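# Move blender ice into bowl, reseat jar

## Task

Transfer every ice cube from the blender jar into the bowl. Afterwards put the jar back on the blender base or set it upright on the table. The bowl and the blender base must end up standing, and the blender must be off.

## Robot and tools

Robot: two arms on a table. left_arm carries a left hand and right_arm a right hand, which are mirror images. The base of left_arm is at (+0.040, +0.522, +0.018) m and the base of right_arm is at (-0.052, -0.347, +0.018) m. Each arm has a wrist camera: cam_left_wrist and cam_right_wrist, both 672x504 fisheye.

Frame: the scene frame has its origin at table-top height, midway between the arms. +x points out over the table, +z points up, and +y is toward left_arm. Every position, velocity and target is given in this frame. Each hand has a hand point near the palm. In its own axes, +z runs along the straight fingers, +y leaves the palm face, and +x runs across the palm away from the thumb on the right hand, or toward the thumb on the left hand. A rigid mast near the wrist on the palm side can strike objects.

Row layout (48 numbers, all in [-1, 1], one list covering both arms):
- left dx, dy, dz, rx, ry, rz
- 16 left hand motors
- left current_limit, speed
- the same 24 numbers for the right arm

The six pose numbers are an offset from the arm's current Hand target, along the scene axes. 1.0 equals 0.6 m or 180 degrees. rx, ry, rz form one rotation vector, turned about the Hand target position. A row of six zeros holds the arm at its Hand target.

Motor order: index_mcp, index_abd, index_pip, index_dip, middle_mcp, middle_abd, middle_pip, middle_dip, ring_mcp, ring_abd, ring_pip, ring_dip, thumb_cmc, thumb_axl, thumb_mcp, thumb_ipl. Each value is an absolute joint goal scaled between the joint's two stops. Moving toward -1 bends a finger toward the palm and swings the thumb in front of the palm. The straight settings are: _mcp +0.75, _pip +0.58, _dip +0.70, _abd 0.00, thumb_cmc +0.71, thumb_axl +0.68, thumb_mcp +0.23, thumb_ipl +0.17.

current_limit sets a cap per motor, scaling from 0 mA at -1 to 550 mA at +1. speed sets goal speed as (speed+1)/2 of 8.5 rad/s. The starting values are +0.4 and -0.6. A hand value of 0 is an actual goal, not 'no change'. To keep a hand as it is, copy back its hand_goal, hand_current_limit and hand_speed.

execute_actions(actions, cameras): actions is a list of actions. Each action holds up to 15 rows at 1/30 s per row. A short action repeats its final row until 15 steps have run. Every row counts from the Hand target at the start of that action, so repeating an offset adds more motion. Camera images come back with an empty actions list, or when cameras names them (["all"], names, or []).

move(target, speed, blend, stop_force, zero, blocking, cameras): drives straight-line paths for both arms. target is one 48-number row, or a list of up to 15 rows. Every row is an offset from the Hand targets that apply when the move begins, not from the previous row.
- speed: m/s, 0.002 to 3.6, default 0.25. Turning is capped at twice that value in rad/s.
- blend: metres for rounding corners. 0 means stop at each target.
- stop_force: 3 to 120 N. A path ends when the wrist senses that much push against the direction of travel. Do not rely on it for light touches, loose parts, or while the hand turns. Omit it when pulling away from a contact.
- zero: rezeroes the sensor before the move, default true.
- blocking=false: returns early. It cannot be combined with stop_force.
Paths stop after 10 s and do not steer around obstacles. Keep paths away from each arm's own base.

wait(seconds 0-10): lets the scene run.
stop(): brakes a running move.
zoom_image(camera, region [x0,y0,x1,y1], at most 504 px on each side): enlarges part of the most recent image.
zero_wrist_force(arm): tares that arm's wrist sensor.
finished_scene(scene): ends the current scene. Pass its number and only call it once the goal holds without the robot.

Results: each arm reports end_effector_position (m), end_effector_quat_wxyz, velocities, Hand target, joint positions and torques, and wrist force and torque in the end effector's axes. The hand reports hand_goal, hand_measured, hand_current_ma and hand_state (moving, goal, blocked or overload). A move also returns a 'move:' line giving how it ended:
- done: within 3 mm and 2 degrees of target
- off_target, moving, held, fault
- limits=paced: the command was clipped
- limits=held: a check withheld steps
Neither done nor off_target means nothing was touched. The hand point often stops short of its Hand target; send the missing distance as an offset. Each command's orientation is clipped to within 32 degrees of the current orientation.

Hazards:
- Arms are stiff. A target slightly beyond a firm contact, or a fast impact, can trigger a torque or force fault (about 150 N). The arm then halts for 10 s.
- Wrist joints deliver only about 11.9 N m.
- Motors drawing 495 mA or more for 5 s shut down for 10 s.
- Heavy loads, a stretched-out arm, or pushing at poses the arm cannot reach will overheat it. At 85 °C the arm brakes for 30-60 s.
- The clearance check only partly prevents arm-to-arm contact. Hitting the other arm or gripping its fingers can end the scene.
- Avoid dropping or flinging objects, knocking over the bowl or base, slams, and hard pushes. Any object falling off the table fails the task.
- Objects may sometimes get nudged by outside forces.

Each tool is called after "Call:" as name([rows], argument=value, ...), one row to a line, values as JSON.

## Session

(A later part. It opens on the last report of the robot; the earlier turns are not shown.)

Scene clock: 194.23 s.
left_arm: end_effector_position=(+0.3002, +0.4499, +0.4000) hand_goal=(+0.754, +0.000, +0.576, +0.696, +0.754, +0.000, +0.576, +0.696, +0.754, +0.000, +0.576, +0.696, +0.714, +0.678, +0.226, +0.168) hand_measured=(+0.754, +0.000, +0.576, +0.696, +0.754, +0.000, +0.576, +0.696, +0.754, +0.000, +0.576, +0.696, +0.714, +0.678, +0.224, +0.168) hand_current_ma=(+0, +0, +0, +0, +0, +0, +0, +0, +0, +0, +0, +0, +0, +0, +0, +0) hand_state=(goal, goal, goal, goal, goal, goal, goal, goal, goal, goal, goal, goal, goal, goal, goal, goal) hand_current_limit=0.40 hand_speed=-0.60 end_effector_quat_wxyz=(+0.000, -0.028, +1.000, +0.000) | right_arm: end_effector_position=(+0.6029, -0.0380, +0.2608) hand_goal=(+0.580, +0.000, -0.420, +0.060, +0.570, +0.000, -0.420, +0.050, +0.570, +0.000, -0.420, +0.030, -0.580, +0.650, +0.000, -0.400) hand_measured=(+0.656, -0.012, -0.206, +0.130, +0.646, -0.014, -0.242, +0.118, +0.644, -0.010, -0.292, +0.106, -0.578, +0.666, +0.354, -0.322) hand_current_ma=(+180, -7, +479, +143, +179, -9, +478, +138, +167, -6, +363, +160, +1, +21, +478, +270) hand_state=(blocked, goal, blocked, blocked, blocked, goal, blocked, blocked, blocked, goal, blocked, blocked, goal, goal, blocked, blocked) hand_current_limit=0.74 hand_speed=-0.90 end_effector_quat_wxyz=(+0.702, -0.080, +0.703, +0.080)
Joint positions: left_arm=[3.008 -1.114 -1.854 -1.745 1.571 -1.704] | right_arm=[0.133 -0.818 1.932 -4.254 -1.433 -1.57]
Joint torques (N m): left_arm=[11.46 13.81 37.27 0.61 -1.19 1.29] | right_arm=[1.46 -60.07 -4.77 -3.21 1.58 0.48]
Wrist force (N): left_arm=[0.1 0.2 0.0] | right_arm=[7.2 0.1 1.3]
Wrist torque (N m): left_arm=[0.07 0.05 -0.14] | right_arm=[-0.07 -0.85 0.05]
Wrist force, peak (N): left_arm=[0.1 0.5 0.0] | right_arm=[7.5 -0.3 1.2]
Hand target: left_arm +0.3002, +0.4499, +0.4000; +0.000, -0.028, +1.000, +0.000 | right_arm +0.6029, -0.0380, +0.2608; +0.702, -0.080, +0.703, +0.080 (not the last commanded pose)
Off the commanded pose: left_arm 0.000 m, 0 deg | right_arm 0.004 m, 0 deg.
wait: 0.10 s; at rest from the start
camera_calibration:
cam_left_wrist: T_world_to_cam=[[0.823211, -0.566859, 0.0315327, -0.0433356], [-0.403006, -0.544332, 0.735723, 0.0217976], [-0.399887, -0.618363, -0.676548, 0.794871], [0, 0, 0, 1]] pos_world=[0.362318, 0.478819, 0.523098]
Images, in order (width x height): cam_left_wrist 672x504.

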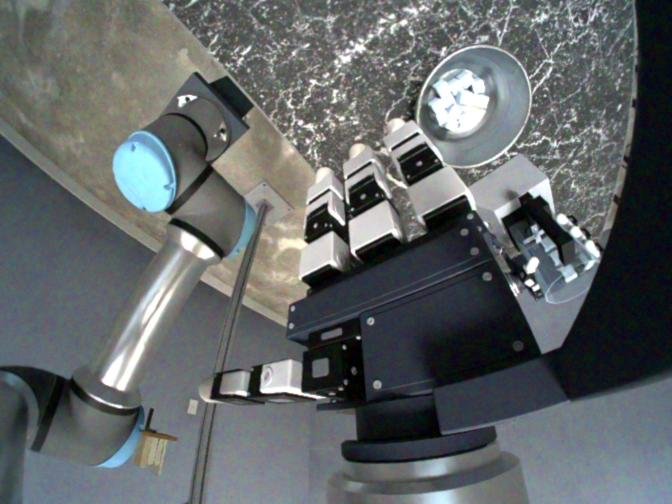

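Call:
move(target=[0,0,0,0,0,0,0.754,0,0.576,0.696,0.754,0,0.576,0.696,0.754,0,0.576,0.696,0.714,0.678,0.226,0.168,0.4,-0.6,0,0,-0.01,0,0,0,0.58,0,-0.42,0.06,0.57,0,-0.42,0.05,0.57,0,-0.42,0.03,-0.58,0.65,0.0,-0.4,0.74,-0.9], speed=0.006, stop_force=13, zero=false)

Scene clock: 196.60 s.
left_arm: end_effector_position=(+0.3002, +0.4499, +0.4000) hand_goal=(+0.754, +0.000, +0.576, +0.696, +0.754, +0.000, +0.576, +0.696, +0.754, +0.000, +0.576, +0.696, +0.714, +0.678, +0.226, +0.168) hand_measured=(+0.754, +0.000, +0.576, +0.696, +0.754, +0.000, +0.576, +0.696, +0.754, +0.000, +0.576, +0.696, +0.714, +0.678, +0.224, +0.168) hand_current_ma=(+0, +0, +0, +0, +0, +0, +0, +0, +0, +0, +0, +0, +0, +0, +0, +0) hand_state=(goal, goal, goal, goal, goal, goal, goal, goal, goal, goal, goal, goal, goal, goal, goal, goal) hand_current_limit=0.40 hand_speed=-0.60 end_effector_quat_wxyz=(+0.000, -0.028, +1.000, +0.000) | right_arm: end_effector_position=(+0.6029, -0.0380, +0.2604) hand_goal=(+0.580, +0.000, -0.420, +0.060, +0.570, +0.000, -0.420, +0.050, +0.570, +0.000, -0.420, +0.030, -0.580, +0.650, +0.000, -0.400) hand_measured=(+0.656, -0.012, -0.206, +0.130, +0.646, -0.014, -0.242, +0.118, +0.644, -0.010, -0.292, +0.106, -0.578, +0.666, +0.354, -0.322) hand_current_ma=(+180, -7, +479, +143, +179, -9, +479, +138, +167, -6, +363, +160, +1, +21, +478, +270) hand_state=(blocked, goal, blocked, blocked, blocked, goal, blocked, blocked, blocked, goal, blocked, blocked, goal, goal, blocked, blocked) hand_current_limit=0.74 hand_speed=-0.90 end_effector_quat_wxyz=(+0.702, -0.080, +0.703, +0.080)
Joint positions: left_arm=[3.008 -1.114 -1.854 -1.745 1.571 -1.704] | right_arm=[0.133 -0.817 1.932 -4.256 -1.433 -1.57]
Joint torques (N m): left_arm=[11.25 13.15 36.96 0.74 -1.32 1.21] | right_arm=[-1.47 -56.13 -2.59 0.31 1.78 0.62]
Wrist force (N): left_arm=[0.3 0.2 0.0] | right_arm=[0.1 -2.9 -0.9]
Wrist torque (N m): left_arm=[0.07 0.03 -0.13] | right_arm=[-0.17 -0.65 -0.13]
Wrist force, peak (N): left_arm=[0.3 0.5 0.0] | right_arm=[-6.4 -6.3 -3.5]
Hand target: left_arm +0.3002, +0.4499, +0.4000; +0.000, -0.028, +1.000, +0.000 | right_arm +0.6029, -0.0380, +0.2605; +0.702, -0.080, +0.703, +0.080 (not the last commanded pose)
Off the commanded pose: left_arm 0.000 m, 0 deg | right_arm 0.006 m, 0 deg.
move: contact (right_arm)

Call:
move(target=[0,0,0,0,0,0,0.754,0,0.576,0.696,0.754,0,0.576,0.696,0.754,0,0.576,0.696,0.714,0.678,0.226,0.168,0.4,-0.6,-0.0018,-0.0016,-0.0005,0.00345,-0.00378,0,0.58,0,-0.42,0.06,0.57,0,-0.42,0.05,0.57,0,-0.42,0.03,-0.58,0.65,0.0,-0.4,0.74,-0.9], speed=0.015)

Scene clock: 205.73 s.
left_arm: end_effector_position=(+0.3002, +0.4499, +0.4000) hand_goal=(+0.754, +0.000, +0.576, +0.696, +0.754, +0.000, +0.576, +0.696, +0.754, +0.000, +0.576, +0.696, +0.714, +0.678, +0.226, +0.168) hand_measured=(+0.754, +0.000, +0.576, +0.696, +0.754, +0.000, +0.576, +0.696, +0.754, +0.000, +0.576, +0.696, +0.714, +0.678, +0.224, +0.168) hand_current_ma=(+0, +0, +0, +0, +0, +0, +0, +0, +0, +0, +0, +0, +0, +0, +0, +0) hand_state=(goal, goal, goal, goal, goal, goal, goal, goal, goal, goal, goal, goal, goal, goal, goal, goal) hand_current_limit=0.40 hand_speed=-0.60 end_effector_quat_wxyz=(+0.000, -0.028, +1.000, +0.000) | right_arm: end_effector_position=(+0.6018, -0.0390, +0.2601) hand_goal=(+0.580, +0.000, -0.420, +0.060, +0.570, +0.000, -0.420, +0.050, +0.570, +0.000, -0.420, +0.030, -0.580, +0.650, +0.000, -0.400) hand_measured=(+0.656, -0.012, -0.206, +0.130, +0.646, -0.014, -0.242, +0.118, +0.644, -0.010, -0.292, +0.106, -0.578, +0.666, +0.354, -0.322) hand_current_ma=(+180, -7, +479, +143, +179, -9, +478, +138, +167, -6, +363, +160, +1, +21, +478, +270) hand_state=(blocked, goal, blocked, blocked, blocked, goal, blocked, blocked, blocked, goal, blocked, blocked, goal, goal, blocked, blocked) hand_current_limit=0.74 hand_speed=-0.90 end_effector_quat_wxyz=(+0.707, -0.076, +0.698, +0.084)
Joint positions: left_arm=[3.008 -1.114 -1.854 -1.745 1.571 -1.704] | right_arm=[0.132 -0.807 1.929 -4.278 -1.432 -1.56]
Joint torques (N m): left_arm=[11.62 13.39 37.34 0.67 -1.28 1.17] | right_arm=[-8.26 -47.1 -18.86 -0.46 1.57 -0.06]
Wrist force (N): left_arm=[0.3 0.2 0.1] | right_arm=[2.9 -3.6 -2.6]
Wrist torque (N m): left_arm=[0.05 0.03 -0.12] | right_arm=[-0.25 -0.33 -0.25]
Wrist force, peak (N): left_arm=[0.2 0.7 -0.2] | right_arm=[0.5 -5.5 -1.6]
Hand target: left_arm +0.3002, +0.4499, +0.4000; +0.000, -0.028, +1.000, +0.000 | right_arm +0.6018, -0.0390, +0.2602; +0.707, -0.076, +0.698, +0.084
Off the commanded pose: left_arm 0.000 m, 0 deg | right_arm 0.000 m, 0 deg.
move: done

Call:
move(target=[0,0,0,0,0,0,0.754,0,0.576,0.696,0.754,0,0.576,0.696,0.754,0,0.576,0.696,0.714,0.678,0.226,0.168,0.4,-0.6,-0.0031,-0.00345,-0.0002,0.00435,-0.00471,0,0.58,0,-0.42,0.06,0.57,0,-0.42,0.05,0.57,0,-0.42,0.03,-0.58,0.65,0.0,-0.4,0.74,-0.9], speed=0.015)

Scene clock: 209.10 s.
left_arm: end_effector_position=(+0.3002, +0.4499, +0.4000) hand_goal=(+0.754, +0.000, +0.576, +0.696, +0.754, +0.000, +0.576, +0.696, +0.754, +0.000, +0.576, +0.696, +0.714, +0.678, +0.226, +0.168) hand_measured=(+0.754, +0.000, +0.576, +0.696, +0.754, +0.000, +0.576, +0.696, +0.754, +0.000, +0.576, +0.696, +0.714, +0.678, +0.224, +0.168) hand_current_ma=(+0, +0, +0, +0, +0, +0, +0, +0, +0, +0, +0, +0, +0, +0, +0, +0) hand_state=(goal, goal, goal, goal, goal, goal, goal, goal, goal, goal, goal, goal, goal, goal, goal, goal) hand_current_limit=0.40 hand_speed=-0.60 end_effector_quat_wxyz=(+0.000, -0.028, +1.000, +0.000) | right_arm: end_effector_position=(+0.5999, -0.0411, +0.2600) hand_goal=(+0.580, +0.000, -0.420, +0.060, +0.570, +0.000, -0.420, +0.050, +0.570, +0.000, -0.420, +0.030, -0.580, +0.650, +0.000, -0.400) hand_measured=(+0.658, -0.012, -0.206, +0.130, +0.646, -0.014, -0.242, +0.118, +0.642, -0.010, -0.294, +0.104, -0.572, +0.666, +0.354, -0.322) hand_current_ma=(+181, -7, +478, +143, +179, -9, +479, +138, +166, -6, +358, +159, +4, +21, +478, +270) hand_state=(blocked, goal, blocked, blocked, blocked, goal, blocked, blocked, blocked, goal, blocked, blocked, goal, goal, blocked, blocked) hand_current_limit=0.74 hand_speed=-0.90 end_effector_quat_wxyz=(+0.713, -0.072, +0.692, +0.088)
Joint positions: left_arm=[3.008 -1.114 -1.854 -1.745 1.571 -1.704] | right_arm=[0.129 -0.796 1.929 -4.305 -1.429 -1.548]
Joint torques (N m): left_arm=[11.78 13.52 37.51 0.63 -1.29 1.23] | right_arm=[-5.1 -42.72 -17.05 -0.62 2.25 -0.52]
Wrist force (N): left_arm=[0.1 0.2 0.0] | right_arm=[-1.1 -3.6 5.2]
Wrist torque (N m): left_arm=[0.06 0.05 -0.14] | right_arm=[-0.17 -0.29 -0.06]
Wrist force, peak (N): left_arm=[0.3 0.5 0.1] | right_arm=[7.3 -1.6 -0.7]
Hand target: left_arm +0.3002, +0.4499, +0.4000; +0.000, -0.028, +1.000, +0.000 | right_arm +0.5999, -0.0410, +0.2600; +0.713, -0.072, +0.692, +0.088
Off the commanded pose: left_arm 0.000 m, 0 deg | right_arm 0.000 m, 0 deg.
move: done

Call:
move(target=[0,0,0,0,0,0,0.754,0,0.576,0.696,0.754,0,0.576,0.696,0.754,0,0.576,0.696,0.714,0.678,0.226,0.168,0.4,-0.6,0.0016,-0.0032,0.0002,0.00543,0.00125,0,0.58,0,-0.42,0.06,0.57,0,-0.42,0.05,0.57,0,-0.42,0.03,-0.58,0.65,0.0,-0.4,0.74,-0.9], speed=0.015)

Scene clock: 214.03 s.
left_arm: end_effector_position=(+0.3002, +0.4499, +0.4000) hand_goal=(+0.754, +0.000, +0.576, +0.696, +0.754, +0.000, +0.576, +0.696, +0.754, +0.000, +0.576, +0.696, +0.714, +0.678, +0.226, +0.168) hand_measured=(+0.754, +0.000, +0.576, +0.696, +0.754, +0.000, +0.576, +0.696, +0.754, +0.000, +0.576, +0.696, +0.714, +0.678, +0.224, +0.168) hand_current_ma=(+0, +0, +0, +0, +0, +0, +0, +0, +0, +0, +0, +0, +0, +0, +0, +0) hand_state=(goal, goal, goal, goal, goal, goal, goal, goal, goal, goal, goal, goal, goal, goal, goal, goal) hand_current_limit=0.40 hand_speed=-0.60 end_effector_quat_wxyz=(+0.000, -0.028, +1.000, +0.000) | right_arm: end_effector_position=(+0.6009, -0.0430, +0.2601) hand_goal=(+0.580, +0.000, -0.420, +0.060, +0.570, +0.000, -0.420, +0.050, +0.570, +0.000, -0.420, +0.030, -0.580, +0.650, +0.000, -0.400) hand_measured=(+0.658, -0.012, -0.206, +0.130, +0.646, -0.014, -0.242, +0.118, +0.642, -0.010, -0.294, +0.104, -0.576, +0.666, +0.354, -0.322) hand_current_ma=(+181, -7, +479, +143, +179, -9, +478, +138, +163, -6, +356, +159, +2, +21, +478, +270) hand_state=(blocked, goal, blocked, blocked, blocked, goal, blocked, blocked, blocked, goal, blocked, blocked, goal, goal, blocked, blocked) hand_current_limit=0.74 hand_speed=-0.90 end_effector_quat_wxyz=(+0.712, -0.066, +0.693, +0.094)
Joint positions: left_arm=[3.008 -1.114 -1.854 -1.745 1.571 -1.704] | right_arm=[0.126 -0.793 1.927 -4.307 -1.426 -1.53]
Joint torques (N m): left_arm=[11.07 13.25 36.44 0.74 -1.12 1.22] | right_arm=[-7.43 -42.17 -22.62 -4.75 1.32 0.69]
Wrist force (N): left_arm=[0.0 0.4 0.0] | right_arm=[11.1 -1.4 0.1]
Wrist torque (N m): left_arm=[0.09 0.06 -0.14] | right_arm=[-0.11 -0.60 -0.19]
Wrist force, peak (N): left_arm=[0.4 0.6 0.1] | right_arm=[11.4 -1.5 0.4]
Hand target: left_arm +0.3002, +0.4499, +0.4000; +0.000, -0.028, +1.000, +0.000 | right_arm +0.6009, -0.0429, +0.2602; +0.712, -0.066, +0.693, +0.094
Off the commanded pose: left_arm 0.000 m, 0 deg | right_arm 0.000 m, 0 deg.
move: done

Call:
move(target=[0,0,0,0,0,0,0.754,0,0.576,0.696,0.754,0,0.576,0.696,0.754,0,0.576,0.696,0.714,0.678,0.226,0.168,0.4,-0.6,0,0,-0.01,0,0,0,0.58,0,-0.42,0.06,0.57,0,-0.42,0.05,0.57,0,-0.42,0.03,-0.58,0.65,0.0,-0.4,0.74,-0.9], speed=0.006, stop_force=9)

Scene clock: 216.53 s.
left_arm: end_effector_position=(+0.3002, +0.4499, +0.4000) hand_goal=(+0.754, +0.000, +0.576, +0.696, +0.754, +0.000, +0.576, +0.696, +0.754, +0.000, +0.576, +0.696, +0.714, +0.678, +0.226, +0.168) hand_measured=(+0.754, +0.000, +0.576, +0.696, +0.754, +0.000, +0.576, +0.696, +0.754, +0.000, +0.576, +0.696, +0.714, +0.678, +0.224, +0.168) hand_current_ma=(+0, +0, +0, +0, +0, +0, +0, +0, +0, +0, +0, +0, +0, +0, +0, +0) hand_state=(goal, goal, goal, goal, goal, goal, goal, goal, goal, goal, goal, goal, goal, goal, goal, goal) hand_current_limit=0.40 hand_speed=-0.60 end_effector_quat_wxyz=(+0.000, -0.028, +1.000, +0.000) | right_arm: end_effector_position=(+0.6008, -0.0430, +0.2596) hand_goal=(+0.580, +0.000, -0.420, +0.060, +0.570, +0.000, -0.420, +0.050, +0.570, +0.000, -0.420, +0.030, -0.580, +0.650, +0.000, -0.400) hand_measured=(+0.658, -0.012, -0.206, +0.130, +0.646, -0.014, -0.242, +0.118, +0.642, -0.010, -0.294, +0.104, -0.572, +0.666, +0.354, -0.322) hand_current_ma=(+181, -7, +479, +143, +179, -9, +479, +138, +163, -6, +356, +159, +4, +21, +478, +270) hand_state=(blocked, goal, blocked, blocked, blocked, goal, blocked, blocked, blocked, goal, blocked, blocked, goal, goal, blocked, blocked) hand_current_limit=0.74 hand_speed=-0.90 end_effector_quat_wxyz=(+0.712, -0.066, +0.693, +0.094)
Joint positions: left_arm=[3.008 -1.114 -1.854 -1.745 1.571 -1.704] | right_arm=[0.126 -0.791 1.927 -4.309 -1.426 -1.53]
Joint torques (N m): left_arm=[10.75 13.56 37.2 0.66 -1.19 1.21] | right_arm=[11.93 -61.03 -3.76 -1.37 -0.08 -0.06]
Wrist force (N): left_arm=[0.0 0.1 0.0] | right_arm=[8.7 -0.7 1.5]
Wrist torque (N m): left_arm=[0.06 0.06 -0.14] | right_arm=[-0.02 -0.60 0.01]
Wrist force, peak (N): left_arm=[0.0 0.6 0.0] | right_arm=[11.4 -1.2 0.2]
Hand target: left_arm +0.3002, +0.4499, +0.4000; +0.000, -0.028, +1.000, +0.000 | right_arm +0.6008, -0.0430, +0.2597; +0.712, -0.066, +0.693, +0.094 (not the last commanded pose)
Off the commanded pose: left_arm 0.000 m, 0 deg | right_arm 0.005 m, 0 deg.
move: contact (right_arm)

Call:
move(target=[0,0,0,0,0,0,0.754,0,0.576,0.696,0.754,0,0.576,0.696,0.754,0,0.576,0.696,0.714,0.678,0.226,0.168,0.4,-0.6,0.0006,-0.0026,-0.0013,0.00543,0.00125,0,0.58,0,-0.42,0.06,0.57,0,-0.42,0.05,0.57,0,-0.42,0.03,-0.58,0.65,0.0,-0.4,0.74,-0.9], speed=0.015)

Call:
move(target=[0,0,0,0,0,0,0.754,0,0.576,0.696,0.754,0,0.576,0.696,0.754,0,0.576,0.696,0.714,0.678,0.226,0.168,0.4,-0.6,0,0,-0.01,0,0,0,0.58,0,-0.42,0.06,0.57,0,-0.42,0.05,0.57,0,-0.42,0.03,-0.58,0.65,0.0,-0.4,0.74,-0.9], speed=0.006, stop_force=9, zero=false)

Scene clock: 222.03 s.
left_arm: end_effector_position=(+0.3002, +0.4499, +0.4000) hand_goal=(+0.754, +0.000, +0.576, +0.696, +0.754, +0.000, +0.576, +0.696, +0.754, +0.000, +0.576, +0.696, +0.714, +0.678, +0.226, +0.168) hand_measured=(+0.754, +0.000, +0.576, +0.696, +0.754, +0.000, +0.576, +0.696, +0.754, +0.000, +0.576, +0.696, +0.714, +0.678, +0.224, +0.168) hand_current_ma=(+0, +0, +0, +0, +0, +0, +0, +0, +0, +0, +0, +0, +0, +0, +0, +0) hand_state=(goal, goal, goal, goal, goal, goal, goal, goal, goal, goal, goal, goal, goal, goal, goal, goal) hand_current_limit=0.40 hand_speed=-0.60 end_effector_quat_wxyz=(+0.000, -0.028, +1.000, +0.000) | right_arm: end_effector_position=(+0.6012, -0.0446, +0.2589) hand_goal=(+0.580, +0.000, -0.420, +0.060, +0.570, +0.000, -0.420, +0.050, +0.570, +0.000, -0.420, +0.030, -0.580, +0.650, +0.000, -0.400) hand_measured=(+0.658, -0.012, -0.206, +0.130, +0.646, -0.014, -0.242, +0.118, +0.642, -0.010, -0.294, +0.104, -0.574, +0.666, +0.354, -0.322) hand_current_ma=(+181, -7, +478, +143, +179, -9, +478, +138, +163, -6, +355, +159, +4, +21, +478, +270) hand_state=(blocked, goal, blocked, blocked, blocked, goal, blocked, blocked, blocked, goal, blocked, blocked, goal, goal, blocked, blocked) hand_current_limit=0.74 hand_speed=-0.90 end_effector_quat_wxyz=(+0.711, -0.060, +0.693, +0.100)
Joint positions: left_arm=[3.008 -1.114 -1.854 -1.745 1.571 -1.704] | right_arm=[0.123 -0.786 1.927 -4.313 -1.425 -1.512]
Joint torques (N m): left_arm=[10.77 13.09 37.99 0.82 -1.2 1.24] | right_arm=[-5.46 -36.62 -19.17 -2.98 2.4 0.27]
Wrist force (N): left_arm=[0.1 0.3 -0.1] | right_arm=[1.1 -7.6 0.5]
Wrist torque (N m): left_arm=[0.08 0.04 -0.14] | right_arm=[-0.66 0.17 -0.87]
Wrist force, peak (N): left_arm=[0.1 0.5 0.0] | right_arm=[8.8 -2.1 0.8]
Hand target: left_arm +0.3002, +0.4499, +0.4000; +0.000, -0.028, +1.000, +0.000 | right_arm +0.6012, -0.0445, +0.2589; +0.711, -0.060, +0.693, +0.100
Off the commanded pose: left_arm 0.000 m, 0 deg | right_arm 0.000 m, 0 deg.
move: done

Scene clock: 222.57 s.
left_arm: end_effector_position=(+0.3002, +0.4499, +0.4000) hand_goal=(+0.754, +0.000, +0.576, +0.696, +0.754, +0.000, +0.576, +0.696, +0.754, +0.000, +0.576, +0.696, +0.714, +0.678, +0.226, +0.168) hand_measured=(+0.754, +0.000, +0.576, +0.696, +0.754, +0.000, +0.576, +0.696, +0.754, +0.000, +0.576, +0.696, +0.714, +0.678, +0.224, +0.168) hand_current_ma=(+0, +0, +0, +0, +0, +0, +0, +0, +0, +0, +0, +0, +0, +0, +0, +0) hand_state=(goal, goal, goal, goal, goal, goal, goal, goal, goal, goal, goal, goal, goal, goal, goal, goal) hand_current_limit=0.40 hand_speed=-0.60 end_effector_quat_wxyz=(+0.000, -0.028, +1.000, +0.000) | right_arm: end_effector_position=(+0.6012, -0.0446, +0.2589) hand_goal=(+0.580, +0.000, -0.420, +0.060, +0.570, +0.000, -0.420, +0.050, +0.570, +0.000, -0.420, +0.030, -0.580, +0.650, +0.000, -0.400) hand_measured=(+0.658, -0.012, -0.206, +0.130, +0.646, -0.014, -0.242, +0.118, +0.642, -0.010, -0.294, +0.104, -0.574, +0.666, +0.354, -0.322) hand_current_ma=(+181, -7, +479, +143, +179, -9, +479, +138, +163, -6, +355, +159, +4, +21, +478, +270) hand_state=(blocked, goal, blocked, blocked, blocked, goal, blocked, blocked, blocked, goal, blocked, blocked, goal, goal, blocked, blocked) hand_current_limit=0.74 hand_speed=-0.90 end_effector_quat_wxyz=(+0.711, -0.060, +0.693, +0.100)
Joint positions: left_arm=[3.008 -1.114 -1.854 -1.745 1.571 -1.704] | right_arm=[0.123 -0.786 1.927 -4.313 -1.425 -1.512]
Joint torques (N m): left_arm=[10.32 13.14 36.9 0.79 -1.27 1.22] | right_arm=[-6.21 -34.18 -19.28 -2.61 2.22 2.41]
Wrist force (N): left_arm=[0.1 0.3 0.0] | right_arm=[1.2 -7.7 -0.2]
Wrist torque (N m): left_arm=[0.08 0.05 -0.13] | right_arm=[-0.62 0.17 -0.85]
Wrist force, peak (N): left_arm=[0.2 0.5 0.1] | right_arm=[1.2 -7.7 -0.2]
Hand target: left_arm +0.3002, +0.4499, +0.4000; +0.000, -0.028, +1.000, +0.000 | right_arm +0.6012, -0.0446, +0.2589; +0.711, -0.060, +0.693, +0.100 (not the last commanded pose)
Off the commanded pose: left_arm 0.000 m, 0 deg | right_arm 0.006 m, 0 deg.
move: contact (right_arm)

Call:
move(target=[0,0,0,0,0,0,0.754,0,0.576,0.696,0.754,0,0.576,0.696,0.754,0,0.576,0.696,0.714,0.678,0.226,0.168,0.4,-0.6,0.0004,-0.0016,0.0005,0,0,0,0.58,0,-0.42,0.06,0.57,0,-0.42,0.05,0.57,0,-0.42,0.03,-0.58,0.65,0.0,-0.4,0.74,-0.9], speed=0.015, cameras=["cam_left_wrist"])

Call:
zoom_image(camera="cam_left_wrist", region=[470, 180, 620, 330])

Scene clock: 226.87 s.
left_arm: end_effector_position=(+0.3002, +0.4499, +0.4000) hand_goal=(+0.754, +0.000, +0.576, +0.696, +0.754, +0.000, +0.576, +0.696, +0.754, +0.000, +0.576, +0.696, +0.714, +0.678, +0.226, +0.168) hand_measured=(+0.754, +0.000, +0.576, +0.696, +0.754, +0.000, +0.576, +0.696, +0.754, +0.000, +0.576, +0.696, +0.714, +0.678, +0.224, +0.168) hand_current_ma=(+0, +0, +0, +0, +0, +0, +0, +0, +0, +0, +0, +0, +0, +0, +0, +0) hand_state=(goal, goal, goal, goal, goal, goal, goal, goal, goal, goal, goal, goal, goal, goal, goal, goal) hand_current_limit=0.40 hand_speed=-0.60 end_effector_quat_wxyz=(+0.000, -0.028, +1.000, +0.000) | right_arm: end_effector_position=(+0.6014, -0.0455, +0.2591) hand_goal=(+0.580, +0.000, -0.420, +0.060, +0.570, +0.000, -0.420, +0.050, +0.570, +0.000, -0.420, +0.030, -0.580, +0.650, +0.000, -0.400) hand_measured=(+0.658, -0.012, -0.206, +0.130, +0.646, -0.014, -0.242, +0.118, +0.642, -0.010, -0.294, +0.104, -0.574, +0.666, +0.354, -0.322) hand_current_ma=(+181, -7, +478, +143, +179, -9, +479, +138, +163, -6, +355, +159, +3, +21, +478, +270) hand_state=(blocked, goal, blocked, blocked, blocked, goal, blocked, blocked, blocked, goal, blocked, blocked, goal, goal, blocked, blocked) hand_current_limit=0.74 hand_speed=-0.90 end_effector_quat_wxyz=(+0.711, -0.060, +0.693, +0.100)
Joint positions: left_arm=[3.008 -1.114 -1.854 -1.745 1.571 -1.704] | right_arm=[0.121 -0.787 1.927 -4.313 -1.423 -1.512]
Joint torques (N m): left_arm=[10.33 13.02 36.77 0.77 -1.34 1.21] | right_arm=[-7.48 -62.69 -6.44 -1.78 1.12 2.48]
Wrist force (N): left_arm=[0.3 0.3 0.0] | right_arm=[10.7 -1.3 0.5]
Wrist torque (N m): left_arm=[0.08 0.02 -0.11] | right_arm=[-0.14 -0.56 -0.15]
Wrist force, peak (N): left_arm=[0.4 0.5 0.1] | right_arm=[10.7 -1.3 0.4]
Hand target: left_arm +0.3002, +0.4499, +0.4000; +0.000, -0.028, +1.000, +0.000 | right_arm +0.6014, -0.0455, +0.2592; +0.711, -0.060, +0.693, +0.100
Off the commanded pose: left_arm 0.000 m, 0 deg | right_arm 0.000 m, 0 deg.
move: done
camera_calibration:
cam_left_wrist: T_world_to_cam=[[0.823211, -0.566859, 0.0315327, -0.0433356], [-0.403006, -0.544332, 0.735723, 0.0217976], [-0.399887, -0.618363, -0.676548, 0.794871], [0, 0, 0, 1]] pos_world=[0.362318, 0.478819, 0.523098]
Images, in order (width x height): cam_left_wrist 672x504.

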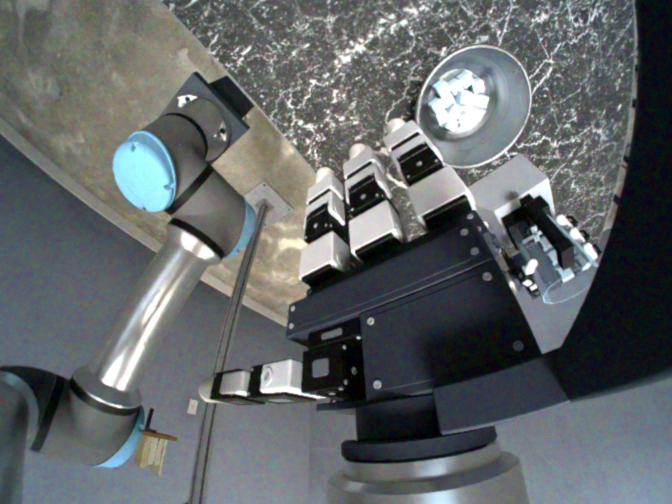

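Scaled by 3.360 from the camera's 672x504 image, which has a finer 960x720 frame.

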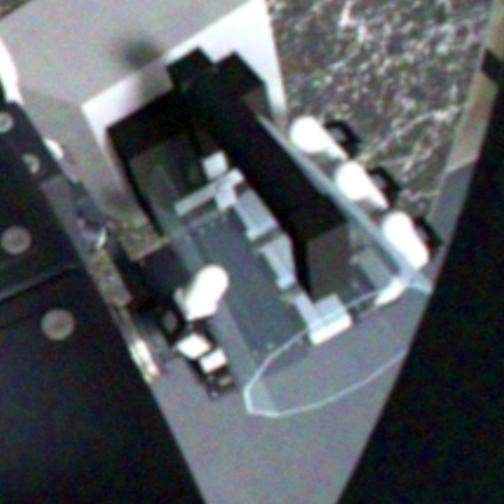

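Call:
move(target=[0,0,0,0,0,0,0.754,0,0.576,0.696,0.754,0,0.576,0.696,0.754,0,0.576,0.696,0.714,0.678,0.226,0.168,0.4,-0.6,0,0,-0.01,0,0,0,0.58,0,-0.42,0.06,0.57,0,-0.42,0.05,0.57,0,-0.42,0.03,-0.58,0.65,0.0,-0.4,0.74,-0.9], speed=0.006, stop_force=10)

Scene clock: 229.27 s.
left_arm: end_effector_position=(+0.3002, +0.4499, +0.4000) hand_goal=(+0.754, +0.000, +0.576, +0.696, +0.754, +0.000, +0.576, +0.696, +0.754, +0.000, +0.576, +0.696, +0.714, +0.678, +0.226, +0.168) hand_measured=(+0.754, +0.000, +0.576, +0.696, +0.754, +0.000, +0.576, +0.696, +0.754, +0.000, +0.576, +0.696, +0.714, +0.678, +0.224, +0.168) hand_current_ma=(+0, +0, +0, +0, +0, +0, +0, +0, +0, +0, +0, +0, +0, +0, +0, +0) hand_state=(goal, goal, goal, goal, goal, goal, goal, goal, goal, goal, goal, goal, goal, goal, goal, goal) hand_current_limit=0.40 hand_speed=-0.60 end_effector_quat_wxyz=(+0.000, -0.028, +1.000, +0.000) | right_arm: end_effector_position=(+0.6014, -0.0456, +0.2588) hand_goal=(+0.580, +0.000, -0.420, +0.060, +0.570, +0.000, -0.420, +0.050, +0.570, +0.000, -0.420, +0.030, -0.580, +0.650, +0.000, -0.400) hand_measured=(+0.658, -0.012, -0.206, +0.130, +0.646, -0.014, -0.242, +0.118, +0.642, -0.010, -0.294, +0.104, -0.572, +0.666, +0.354, -0.322) hand_current_ma=(+181, -7, +478, +143, +179, -9, +478, +138, +163, -6, +355, +159, +5, +21, +479, +270) hand_state=(blocked, goal, blocked, blocked, blocked, goal, blocked, blocked, blocked, goal, blocked, blocked, goal, goal, blocked, blocked) hand_current_limit=0.74 hand_speed=-0.90 end_effector_quat_wxyz=(+0.711, -0.060, +0.693, +0.100)
Joint positions: left_arm=[3.008 -1.114 -1.854 -1.745 1.571 -1.704] | right_arm=[0.121 -0.786 1.927 -4.314 -1.423 -1.512]
Joint torques (N m): left_arm=[10.41 13.18 36.74 0.68 -1.26 1.34] | right_arm=[10.05 -60.86 -3.17 -1.04 2.08 -0.57]
Wrist force (N): left_arm=[-0.1 0.3 0.0] | right_arm=[6.4 -1.9 2.4]
Wrist torque (N m): left_arm=[0.08 0.07 -0.16] | right_arm=[-0.11 -0.51 -0.09]
Wrist force, peak (N): left_arm=[0.2 0.4 0.4] | right_arm=[11.4 -1.3 0.2]
Hand target: left_arm +0.3002, +0.4499, +0.4000; +0.000, -0.028, +1.000, +0.000 | right_arm +0.6014, -0.0456, +0.2588; +0.711, -0.060, +0.693, +0.100 (not the last commanded pose)
Off the commanded pose: left_arm 0.000 m, 0 deg | right_arm 0.006 m, 0 deg.
move: contact (right_arm)

Call:
move(target=[0,0,0,0,0,0,0.754,0,0.576,0.696,0.754,0,0.576,0.696,0.754,0,0.576,0.696,0.714,0.678,0.226,0.168,0.4,-0.6,0,0,0,0,0,0,0.7,0,0.5,0.6,0.7,0,0.5,0.6,0.7,0,0.5,0.6,-0.543,0.68,0.25,0.168,0.4,-0.88], speed=0.05, cameras=["all"])

Call:
zoom_image(camera="cam_left_wrist", region=[470, 180, 620, 330])

Scene clock: 233.57 s.
left_arm: end_effector_position=(+0.3002, +0.4499, +0.4000) hand_goal=(+0.754, +0.000, +0.576, +0.696, +0.754, +0.000, +0.576, +0.696, +0.754, +0.000, +0.576, +0.696, +0.714, +0.678, +0.226, +0.168) hand_measured=(+0.754, +0.000, +0.576, +0.696, +0.754, +0.000, +0.576, +0.696, +0.754, +0.000, +0.576, +0.696, +0.714, +0.678, +0.224, +0.168) hand_current_ma=(+0, +0, +0, +0, +0, +0, +0, +0, +0, +0, +0, +0, +0, +0, +0, +0) hand_state=(goal, goal, goal, goal, goal, goal, goal, goal, goal, goal, goal, goal, goal, goal, goal, goal) hand_current_limit=0.40 hand_speed=-0.60 end_effector_quat_wxyz=(+0.000, -0.028, +1.000, +0.000) | right_arm: end_effector_position=(+0.6014, -0.0456, +0.2588) hand_goal=(+0.700, +0.000, +0.500, +0.600, +0.700, +0.000, +0.500, +0.600, +0.700, +0.000, +0.500, +0.600, -0.542, +0.680, +0.250, +0.168) hand_measured=(+0.702, -0.010, +0.498, +0.598, +0.698, -0.010, +0.498, +0.598, +0.698, -0.010, +0.496, +0.596, -0.564, +0.682, +0.252, +0.166) hand_current_ma=(+0, -5, -1, -1, +0, -5, -1, -1, -1, -5, -1, -1, -22, +1, +1, -1) hand_state=(goal, goal, goal, goal, goal, goal, goal, goal, goal, goal, goal, goal, blocked, goal, goal, goal) hand_current_limit=0.40 hand_speed=-0.88 end_effector_quat_wxyz=(+0.711, -0.060, +0.693, +0.100)
Joint positions: left_arm=[3.008 -1.114 -1.854 -1.745 1.571 -1.704] | right_arm=[0.121 -0.786 1.927 -4.314 -1.423 -1.512]
Joint torques (N m): left_arm=[10.15 12.98 37.1 0.85 -1.17 1.23] | right_arm=[9.75 -30.66 -8.16 -1.39 -1.09 1.82]
Wrist force (N): left_arm=[0.0 0.4 0.1] | right_arm=[1.2 -2.4 0.1]
Wrist torque (N m): left_arm=[0.09 0.06 -0.15] | right_arm=[-0.13 -0.38 0.07]
Wrist force, peak (N): left_arm=[0.3 0.4 0.0] | right_arm=[7.3 -3.0 0.4]
Hand target: left_arm +0.3002, +0.4499, +0.4000; +0.000, -0.028, +1.000, +0.000 | right_arm +0.6014, -0.0456, +0.2588; +0.711, -0.060, +0.693, +0.100
Off the commanded pose: left_arm 0.000 m, 0 deg | right_arm 0.000 m, 0 deg.
move: done
camera_calibration:
cam_left_wrist: T_world_to_cam=[[0.823211, -0.566859, 0.0315327, -0.0433356], [-0.403006, -0.544332, 0.735723, 0.0217976], [-0.399887, -0.618363, -0.676548, 0.794871], [0, 0, 0, 1]] pos_world=[0.362318, 0.478819, 0.523098]
cam_right_wrist: T_world_to_cam=[[-0.0978827, 0.587411, 0.803348, -0.085207], [-0.599134, -0.679332, 0.42373, 0.174696], [0.794643, -0.439837, 0.418432, -0.482353], [0, 0, 0, 1]] pos_world=[0.479624, -0.0434282, 0.196259]

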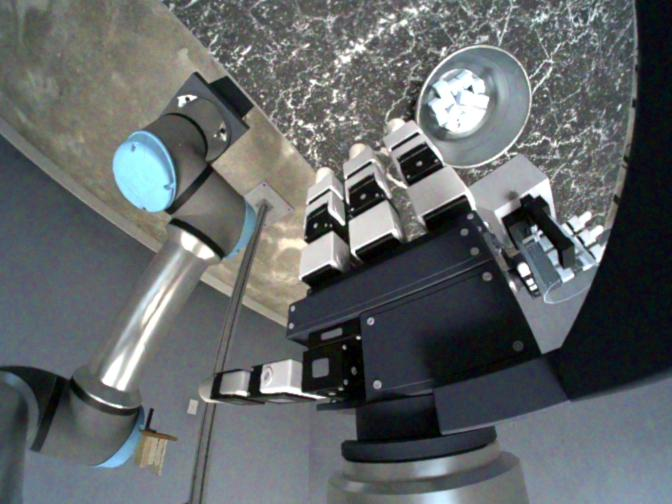

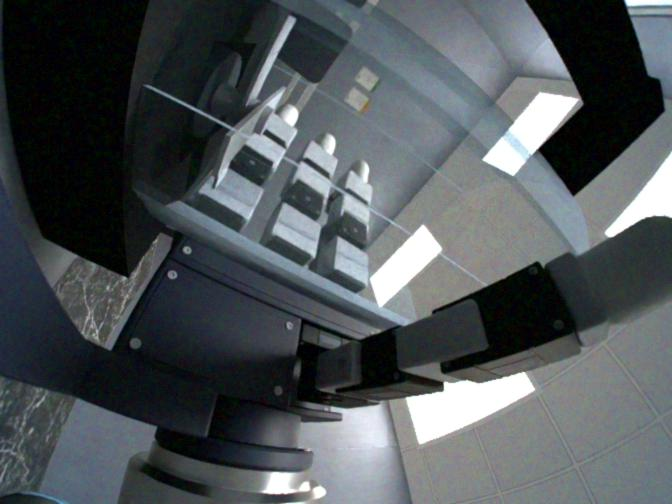

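Scaled by 3.360 from the camera's 672x504 image, which has a finer 960x720 frame.

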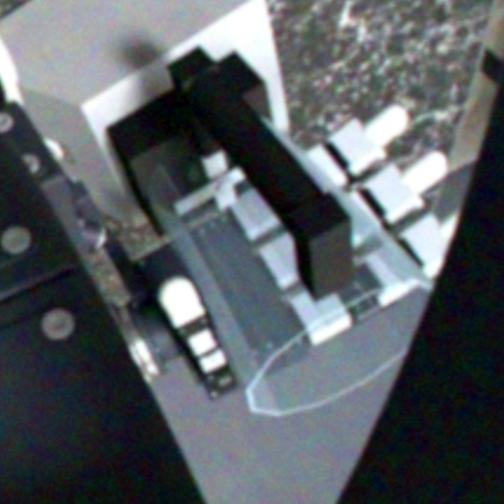

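Call:
move([
  [0,0,0,0,0,0,0.754,0,0.576,0.696,0.754,0,0.576,0.696,0.754,0,0.576,0.696,0.714,0.678,0.226,0.168,0.4,-0.6,-0.0060,-0.0032,0,0,0,0,0.7,0,0.5,0.6,0.7,0,0.5,0.6,0.7,0,0.5,0.6,-0.543,0.68,0.25,0.168,0.4,-0.88],
  [0,0,0,0,0,0,0.754,0,0.576,0.696,0.754,0,0.576,0.696,0.754,0,0.576,0.696,0.714,0.678,0.226,0.168,0.4,-0.6,0.0085,-0.0665,0,0,0,0,0.7,0,0.5,0.6,0.7,0,0.5,0.6,0.7,0,0.5,0.6,-0.543,0.68,0.25,0.168,0.4,-0.88],
], speed=[0.02,0.04], cameras=["all"])

Call:
zoom_image(camera="cam_left_wrist", region=[470, 180, 620, 330])

Scene clock: 239.07 s.
left_arm: end_effector_position=(+0.3002, +0.4499, +0.4000) hand_goal=(+0.754, +0.000, +0.576, +0.696, +0.754, +0.000, +0.576, +0.696, +0.754, +0.000, +0.576, +0.696, +0.714, +0.678, +0.226, +0.168) hand_measured=(+0.754, +0.000, +0.576, +0.696, +0.754, +0.000, +0.576, +0.696, +0.754, +0.000, +0.576, +0.696, +0.714, +0.678, +0.224, +0.168) hand_current_ma=(+0, +0, +0, +0, +0, +0, +0, +0, +0, +0, +0, +0, +0, +0, +0, +0) hand_state=(goal, goal, goal, goal, goal, goal, goal, goal, goal, goal, goal, goal, goal, goal, goal, goal) hand_current_limit=0.40 hand_speed=-0.60 end_effector_quat_wxyz=(+0.000, -0.028, +1.000, +0.000) | right_arm: end_effector_position=(+0.6065, -0.0856, +0.2588) hand_goal=(+0.700, +0.000, +0.500, +0.600, +0.700, +0.000, +0.500, +0.600, +0.700, +0.000, +0.500, +0.600, -0.542, +0.680, +0.250, +0.168) hand_measured=(+0.702, -0.010, +0.498, +0.598, +0.698, -0.010, +0.498, +0.598, +0.698, -0.010, +0.498, +0.596, -0.562, +0.682, +0.252, +0.166) hand_current_ma=(+1, -5, -1, -1, +0, -5, -1, -1, +0, -5, -1, -1, -22, +1, +1, -1) hand_state=(goal, goal, goal, goal, goal, goal, goal, goal, goal, goal, goal, goal, blocked, goal, goal, goal) hand_current_limit=0.40 hand_speed=-0.88 end_effector_quat_wxyz=(+0.711, -0.059, +0.693, +0.100)
Joint positions: left_arm=[3.008 -1.114 -1.854 -1.745 1.571 -1.704] | right_arm=[0.033 -0.794 1.951 -4.33 -1.335 -1.509]
Joint torques (N m): left_arm=[10.75 12.68 37.56 0.79 -1.26 1.22] | right_arm=[12.29 -53.51 -6.58 -2.57 -0.84 1.39]
Wrist force (N): left_arm=[0.1 0.5 0.0] | right_arm=[0.4 -0.6 0.3]
Wrist torque (N m): left_arm=[0.10 0.05 -0.14] | right_arm=[-0.05 -0.28 0.00]
Wrist force, peak (N): left_arm=[0.3 0.4 0.0] | right_arm=[0.6 -3.2 1.4]
Hand target: left_arm +0.3002, +0.4499, +0.4000; +0.000, -0.028, +1.000, +0.000 | right_arm +0.6065, -0.0855, +0.2588; +0.711, -0.060, +0.693, +0.100
Off the commanded pose: left_arm 0.000 m, 0 deg | right_arm 0.000 m, 0 deg.
move: done
camera_calibration:
cam_left_wrist: T_world_to_cam=[[0.823211, -0.566859, 0.0315327, -0.0433356], [-0.403006, -0.544332, 0.735723, 0.0217976], [-0.399887, -0.618363, -0.676548, 0.794871], [0, 0, 0, 1]] pos_world=[0.362318, 0.478819, 0.523098]
cam_right_wrist: T_world_to_cam=[[-0.097837, 0.587397, 0.803363, -0.061179], [-0.599236, -0.679269, 0.423685, 0.150574], [0.794572, -0.439952, 0.418447, -0.50402], [0, 0, 0, 1]] pos_world=[0.484724, -0.0835282, 0.196259]

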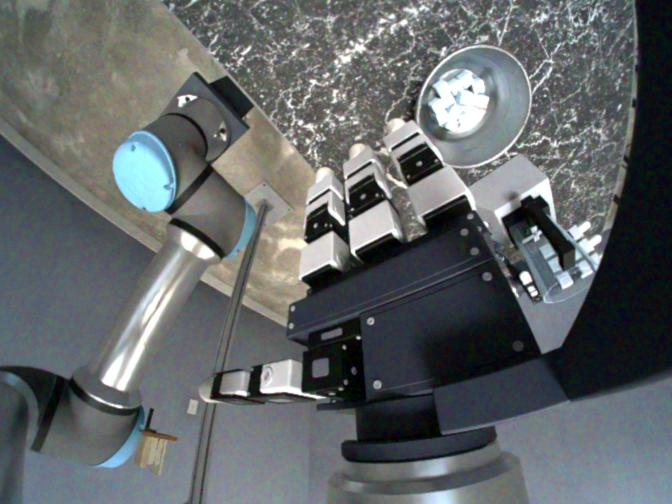

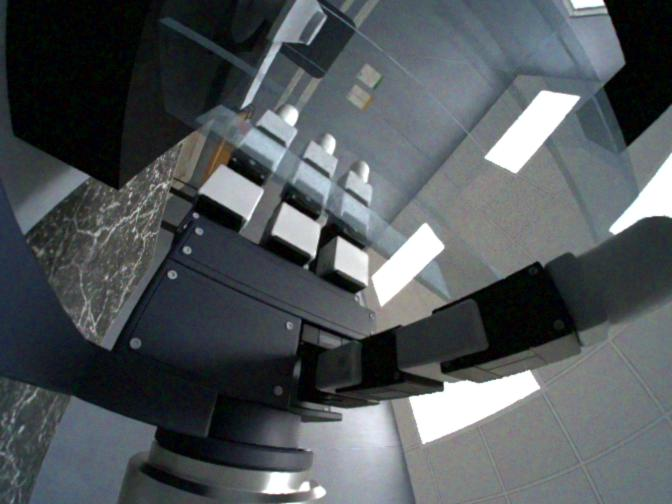

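Scaled by 3.360 from the camera's 672x504 image, which has a finer 960x720 frame.

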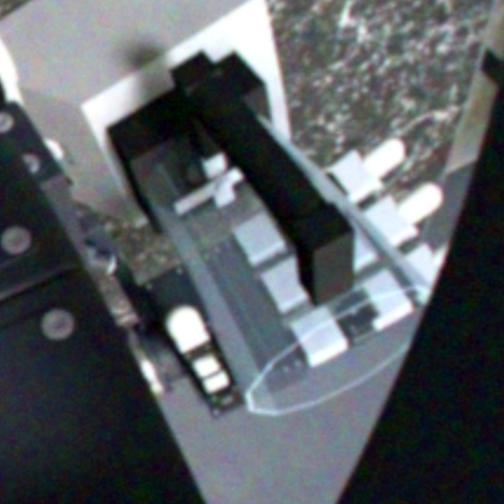

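Call:
move([
  [0,0,0,0,0,0,0.754,0,0.576,0.696,0.754,0,0.576,0.696,0.754,0,0.576,0.696,0.714,0.678,0.226,0.168,0.4,-0.6,0.045,-0.195,0,0,0,0,0.7,0,0.5,0.6,0.7,0,0.5,0.6,0.7,0,0.5,0.6,-0.543,0.68,0.25,0.168,0.4,-0.88],
  [0,0,0,0,0,0,0.754,0,0.576,0.696,0.754,0,0.576,0.696,0.754,0,0.576,0.696,0.714,0.678,0.226,0.168,0.4,-0.6,0.045,-0.215,0.25,0,0,0,0.7,0,0.5,0.6,0.7,0,0.5,0.6,0.7,0,0.5,0.6,-0.543,0.68,0.25,0.168,0.4,-0.88],
], speed=[0.1,0.15], blend=0.015, cameras=["all"])

Call:
zoom_image(camera="cam_left_wrist", region=[470, 180, 620, 330])

Call:
zoom_image(camera="cam_left_wrist", region=[400, 30, 560, 190])

Scene clock: 245.17 s.
left_arm: end_effector_position=(+0.3002, +0.4499, +0.4000) hand_goal=(+0.754, +0.000, +0.576, +0.696, +0.754, +0.000, +0.576, +0.696, +0.754, +0.000, +0.576, +0.696, +0.714, +0.678, +0.226, +0.168) hand_measured=(+0.754, +0.000, +0.576, +0.696, +0.754, +0.000, +0.576, +0.696, +0.754, +0.000, +0.576, +0.696, +0.714, +0.678, +0.224, +0.168) hand_current_ma=(+0, +0, +0, +0, +0, +0, +0, +0, +0, +0, +0, +0, +0, +0, +0, +0) hand_state=(goal, goal, goal, goal, goal, goal, goal, goal, goal, goal, goal, goal, goal, goal, goal, goal) hand_current_limit=0.40 hand_speed=-0.60 end_effector_quat_wxyz=(+0.000, -0.028, +1.000, +0.000) | right_arm: end_effector_position=(+0.6335, -0.2146, +0.4087) hand_goal=(+0.700, +0.000, +0.500, +0.600, +0.700, +0.000, +0.500, +0.600, +0.700, +0.000, +0.500, +0.600, -0.542, +0.680, +0.250, +0.168) hand_measured=(+0.702, -0.010, +0.498, +0.598, +0.698, -0.010, +0.498, +0.598, +0.698, -0.010, +0.498, +0.596, -0.560, +0.682, +0.252, +0.166) hand_current_ma=(+0, -5, -1, -1, +0, -5, -1, -1, +0, -5, -1, -1, -18, +1, +1, -1) hand_state=(goal, goal, goal, goal, goal, goal, goal, goal, goal, goal, goal, goal, goal, goal, goal, goal) hand_current_limit=0.40 hand_speed=-0.88 end_effector_quat_wxyz=(+0.711, -0.060, +0.693, +0.100)
Joint positions: left_arm=[3.008 -1.114 -1.854 -1.745 1.571 -1.704] | right_arm=[-0.238 -1.095 1.903 -3.986 -1.064 -1.499]
Joint torques (N m): left_arm=[9.8 12.39 37.33 0.84 -1.21 1.19] | right_arm=[12.18 -43.33 -7.71 -0.17 -1.29 -1.3]
Wrist force (N): left_arm=[0.2 0.4 -0.1] | right_arm=[0.3 -0.9 0.4]
Wrist torque (N m): left_arm=[0.10 0.03 -0.13] | right_arm=[-0.09 -0.23 -0.02]
Wrist force, peak (N): left_arm=[0.2 0.5 0.1] | right_arm=[1.6 -1.6 0.7]
Hand target: left_arm +0.3002, +0.4499, +0.4000; +0.000, -0.028, +1.000, +0.000 | right_arm +0.6335, -0.2145, +0.4088; +0.711, -0.060, +0.693, +0.100
Off the commanded pose: left_arm 0.000 m, 0 deg | right_arm 0.000 m, 0 deg.
move: done
camera_calibration:
cam_left_wrist: T_world_to_cam=[[0.823211, -0.566859, 0.0315327, -0.0433356], [-0.403006, -0.544332, 0.735723, 0.0217976], [-0.399887, -0.618363, -0.676548, 0.794871], [0, 0, 0, 1]] pos_world=[0.362318, 0.478819, 0.523098]
cam_right_wrist: T_world_to_cam=[[-0.0979013, 0.587432, 0.80333, -0.103194], [-0.59927, -0.679251, 0.423667, 0.0157128], [0.794538, -0.439934, 0.41853, -0.644917], [0, 0, 0, 1]] pos_world=[0.511724, -0.212428, 0.346159]

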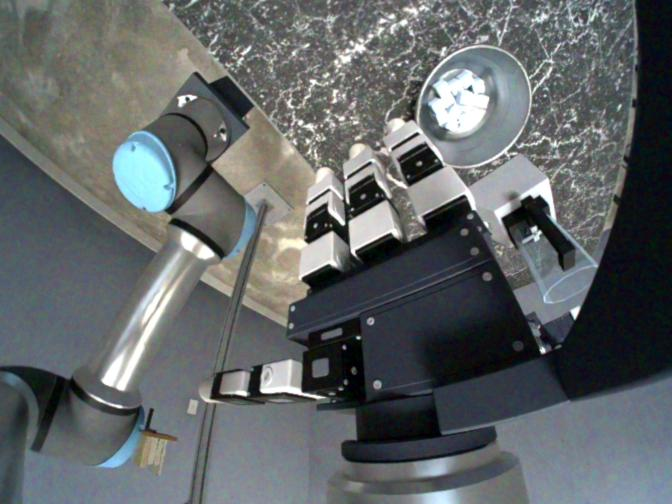

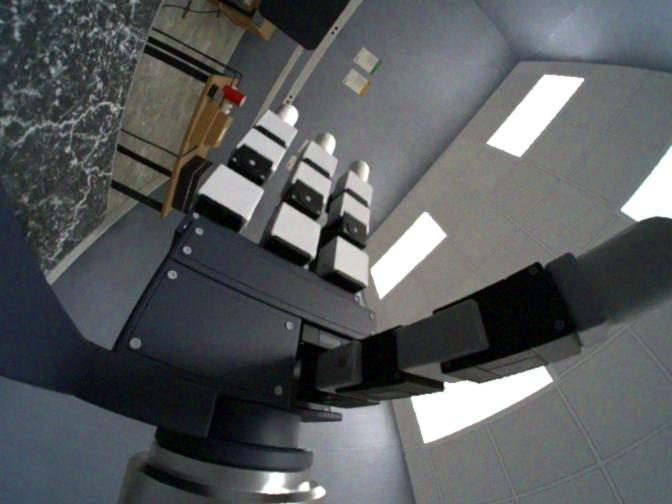

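Scaled by 3.360 from the camera's 672x504 image, which has a finer 960x720 frame.

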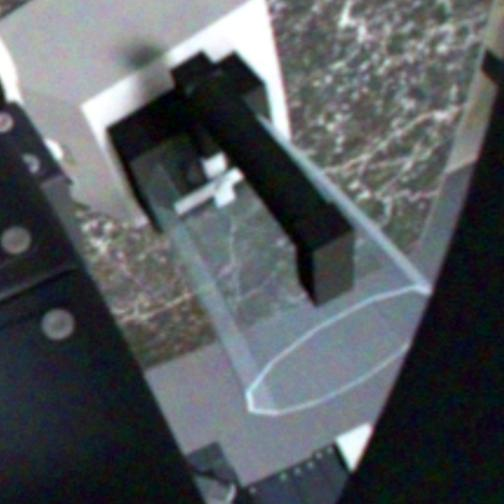

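Scaled by 3.150 from the camera's 672x504 image, which has a finer 960x720 frame.

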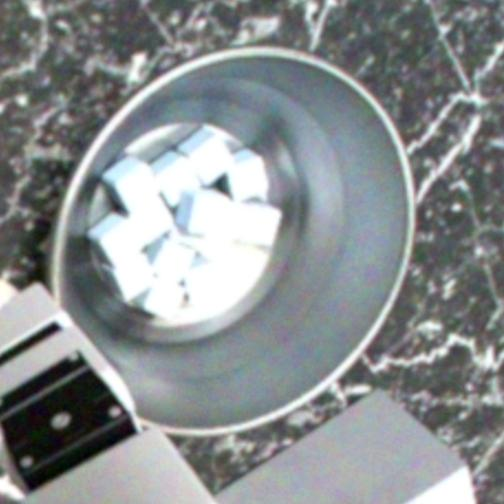

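Call:
zoom_image(camera="cam_left_wrist", region=[505, 200, 565, 260])

Scaled by 8.400 from the camera's 672x504 image, which has a finer 960x720 frame.

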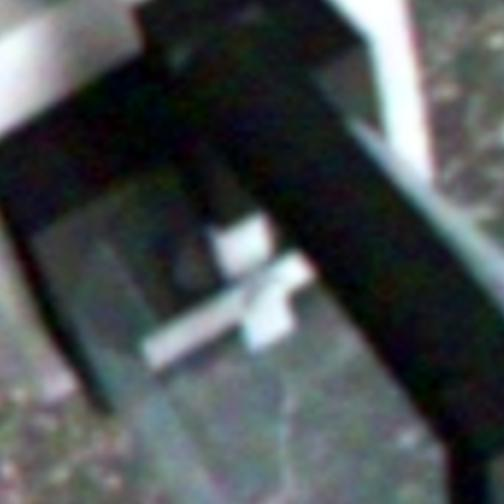

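Call:
move(target=[0,0,-0.25,0,0,0,0.754,0,0.576,0.696,0.754,0,0.576,0.696,0.754,0,0.576,0.696,0.714,0.678,0.226,0.168,0.4,-0.6,0,0,0,0,0,0,0.7,0,0.5,0.6,0.7,0,0.5,0.6,0.7,0,0.5,0.6,-0.543,0.68,0.25,0.168,0.4,-0.88], speed=0.2, cameras=["cam_left_wrist"])

Call:
zoom_image(camera="cam_left_wrist", region=[480, 200, 640, 360])

Scene clock: 258.00 s.
left_arm: end_effector_position=(+0.3003, +0.4499, +0.2501) hand_goal=(+0.754, +0.000, +0.576, +0.696, +0.754, +0.000, +0.576, +0.696, +0.754, +0.000, +0.576, +0.696, +0.714, +0.678, +0.226, +0.168) hand_measured=(+0.754, +0.000, +0.576, +0.696, +0.754, +0.000, +0.576, +0.696, +0.754, +0.000, +0.576, +0.696, +0.714, +0.678, +0.224, +0.168) hand_current_ma=(+0, +0, +0, +0, +0, +0, +0, +0, +0, +0, +0, +0, +0, +0, +0, +0) hand_state=(goal, goal, goal, goal, goal, goal, goal, goal, goal, goal, goal, goal, goal, goal, goal, goal) hand_current_limit=0.40 hand_speed=-0.60 end_effector_quat_wxyz=(+0.000, -0.028, +1.000, +0.000) | right_arm: end_effector_position=(+0.6335, -0.2145, +0.4088) hand_goal=(+0.700, +0.000, +0.500, +0.600, +0.700, +0.000, +0.500, +0.600, +0.700, +0.000, +0.500, +0.600, -0.542, +0.680, +0.250, +0.168) hand_measured=(+0.702, -0.010, +0.498, +0.598, +0.698, -0.010, +0.498, +0.598, +0.698, -0.010, +0.498, +0.596, -0.560, +0.682, +0.252, +0.166) hand_current_ma=(+0, -5, -1, -1, +0, -5, -1, -1, +0, -5, -1, -1, -18, +1, +1, -1) hand_state=(goal, goal, goal, goal, goal, goal, goal, goal, goal, goal, goal, goal, goal, goal, goal, goal) hand_current_limit=0.40 hand_speed=-0.88 end_effector_quat_wxyz=(+0.711, -0.060, +0.693, +0.100)
Joint positions: left_arm=[3.008 -1.122 -2.234 -1.356 1.571 -1.704] | right_arm=[-0.238 -1.095 1.903 -3.985 -1.064 -1.5]
Joint torques (N m): left_arm=[-8.8 13.44 11.5 3.67 1.93 -1.48] | right_arm=[13 -50.19 -7.71 0.31 -1.33 -1.19]
Wrist force (N): left_arm=[-0.2 0.1 0.0] | right_arm=[0.5 -0.9 0.7]
Wrist torque (N m): left_arm=[0.05 0.06 -0.12] | right_arm=[-0.11 -0.28 0.00]
Wrist force, peak (N): left_arm=[-0.1 0.4 -2.0] | right_arm=[0.6 -0.9 0.9]
Hand target: left_arm +0.3002, +0.4499, +0.2500; +0.000, -0.028, +1.000, +0.000 | right_arm +0.6335, -0.2145, +0.4088; +0.711, -0.060, +0.693, +0.100
Off the commanded pose: left_arm 0.000 m, 0 deg | right_arm 0.000 m, 0 deg.
move: done
camera_calibration:
cam_left_wrist: T_world_to_cam=[[0.823266, -0.566779, 0.0315489, -0.0387554], [-0.402978, -0.544388, 0.735697, 0.132149], [-0.399803, -0.618388, -0.676575, 0.693488], [0, 0, 0, 1]] pos_world=[0.362418, 0.478819, 0.373198]
Images, in order (width x height): cam_left_wrist 672x504.

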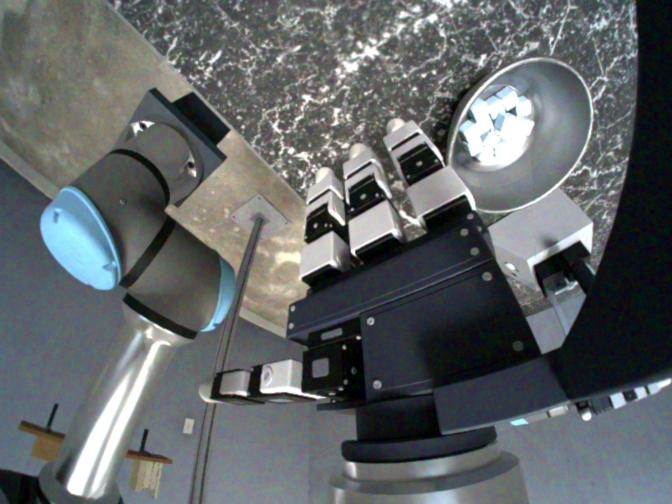

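Scaled by 3.150 from the camera's 672x504 image, which has a finer 960x720 frame.

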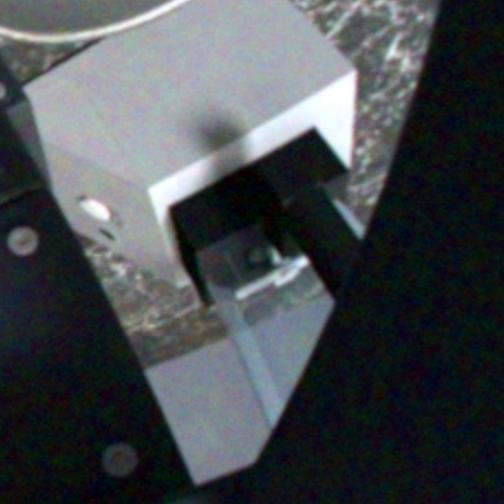

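Call:
finished_scene(scene=2)

The scene is finished: the task was done.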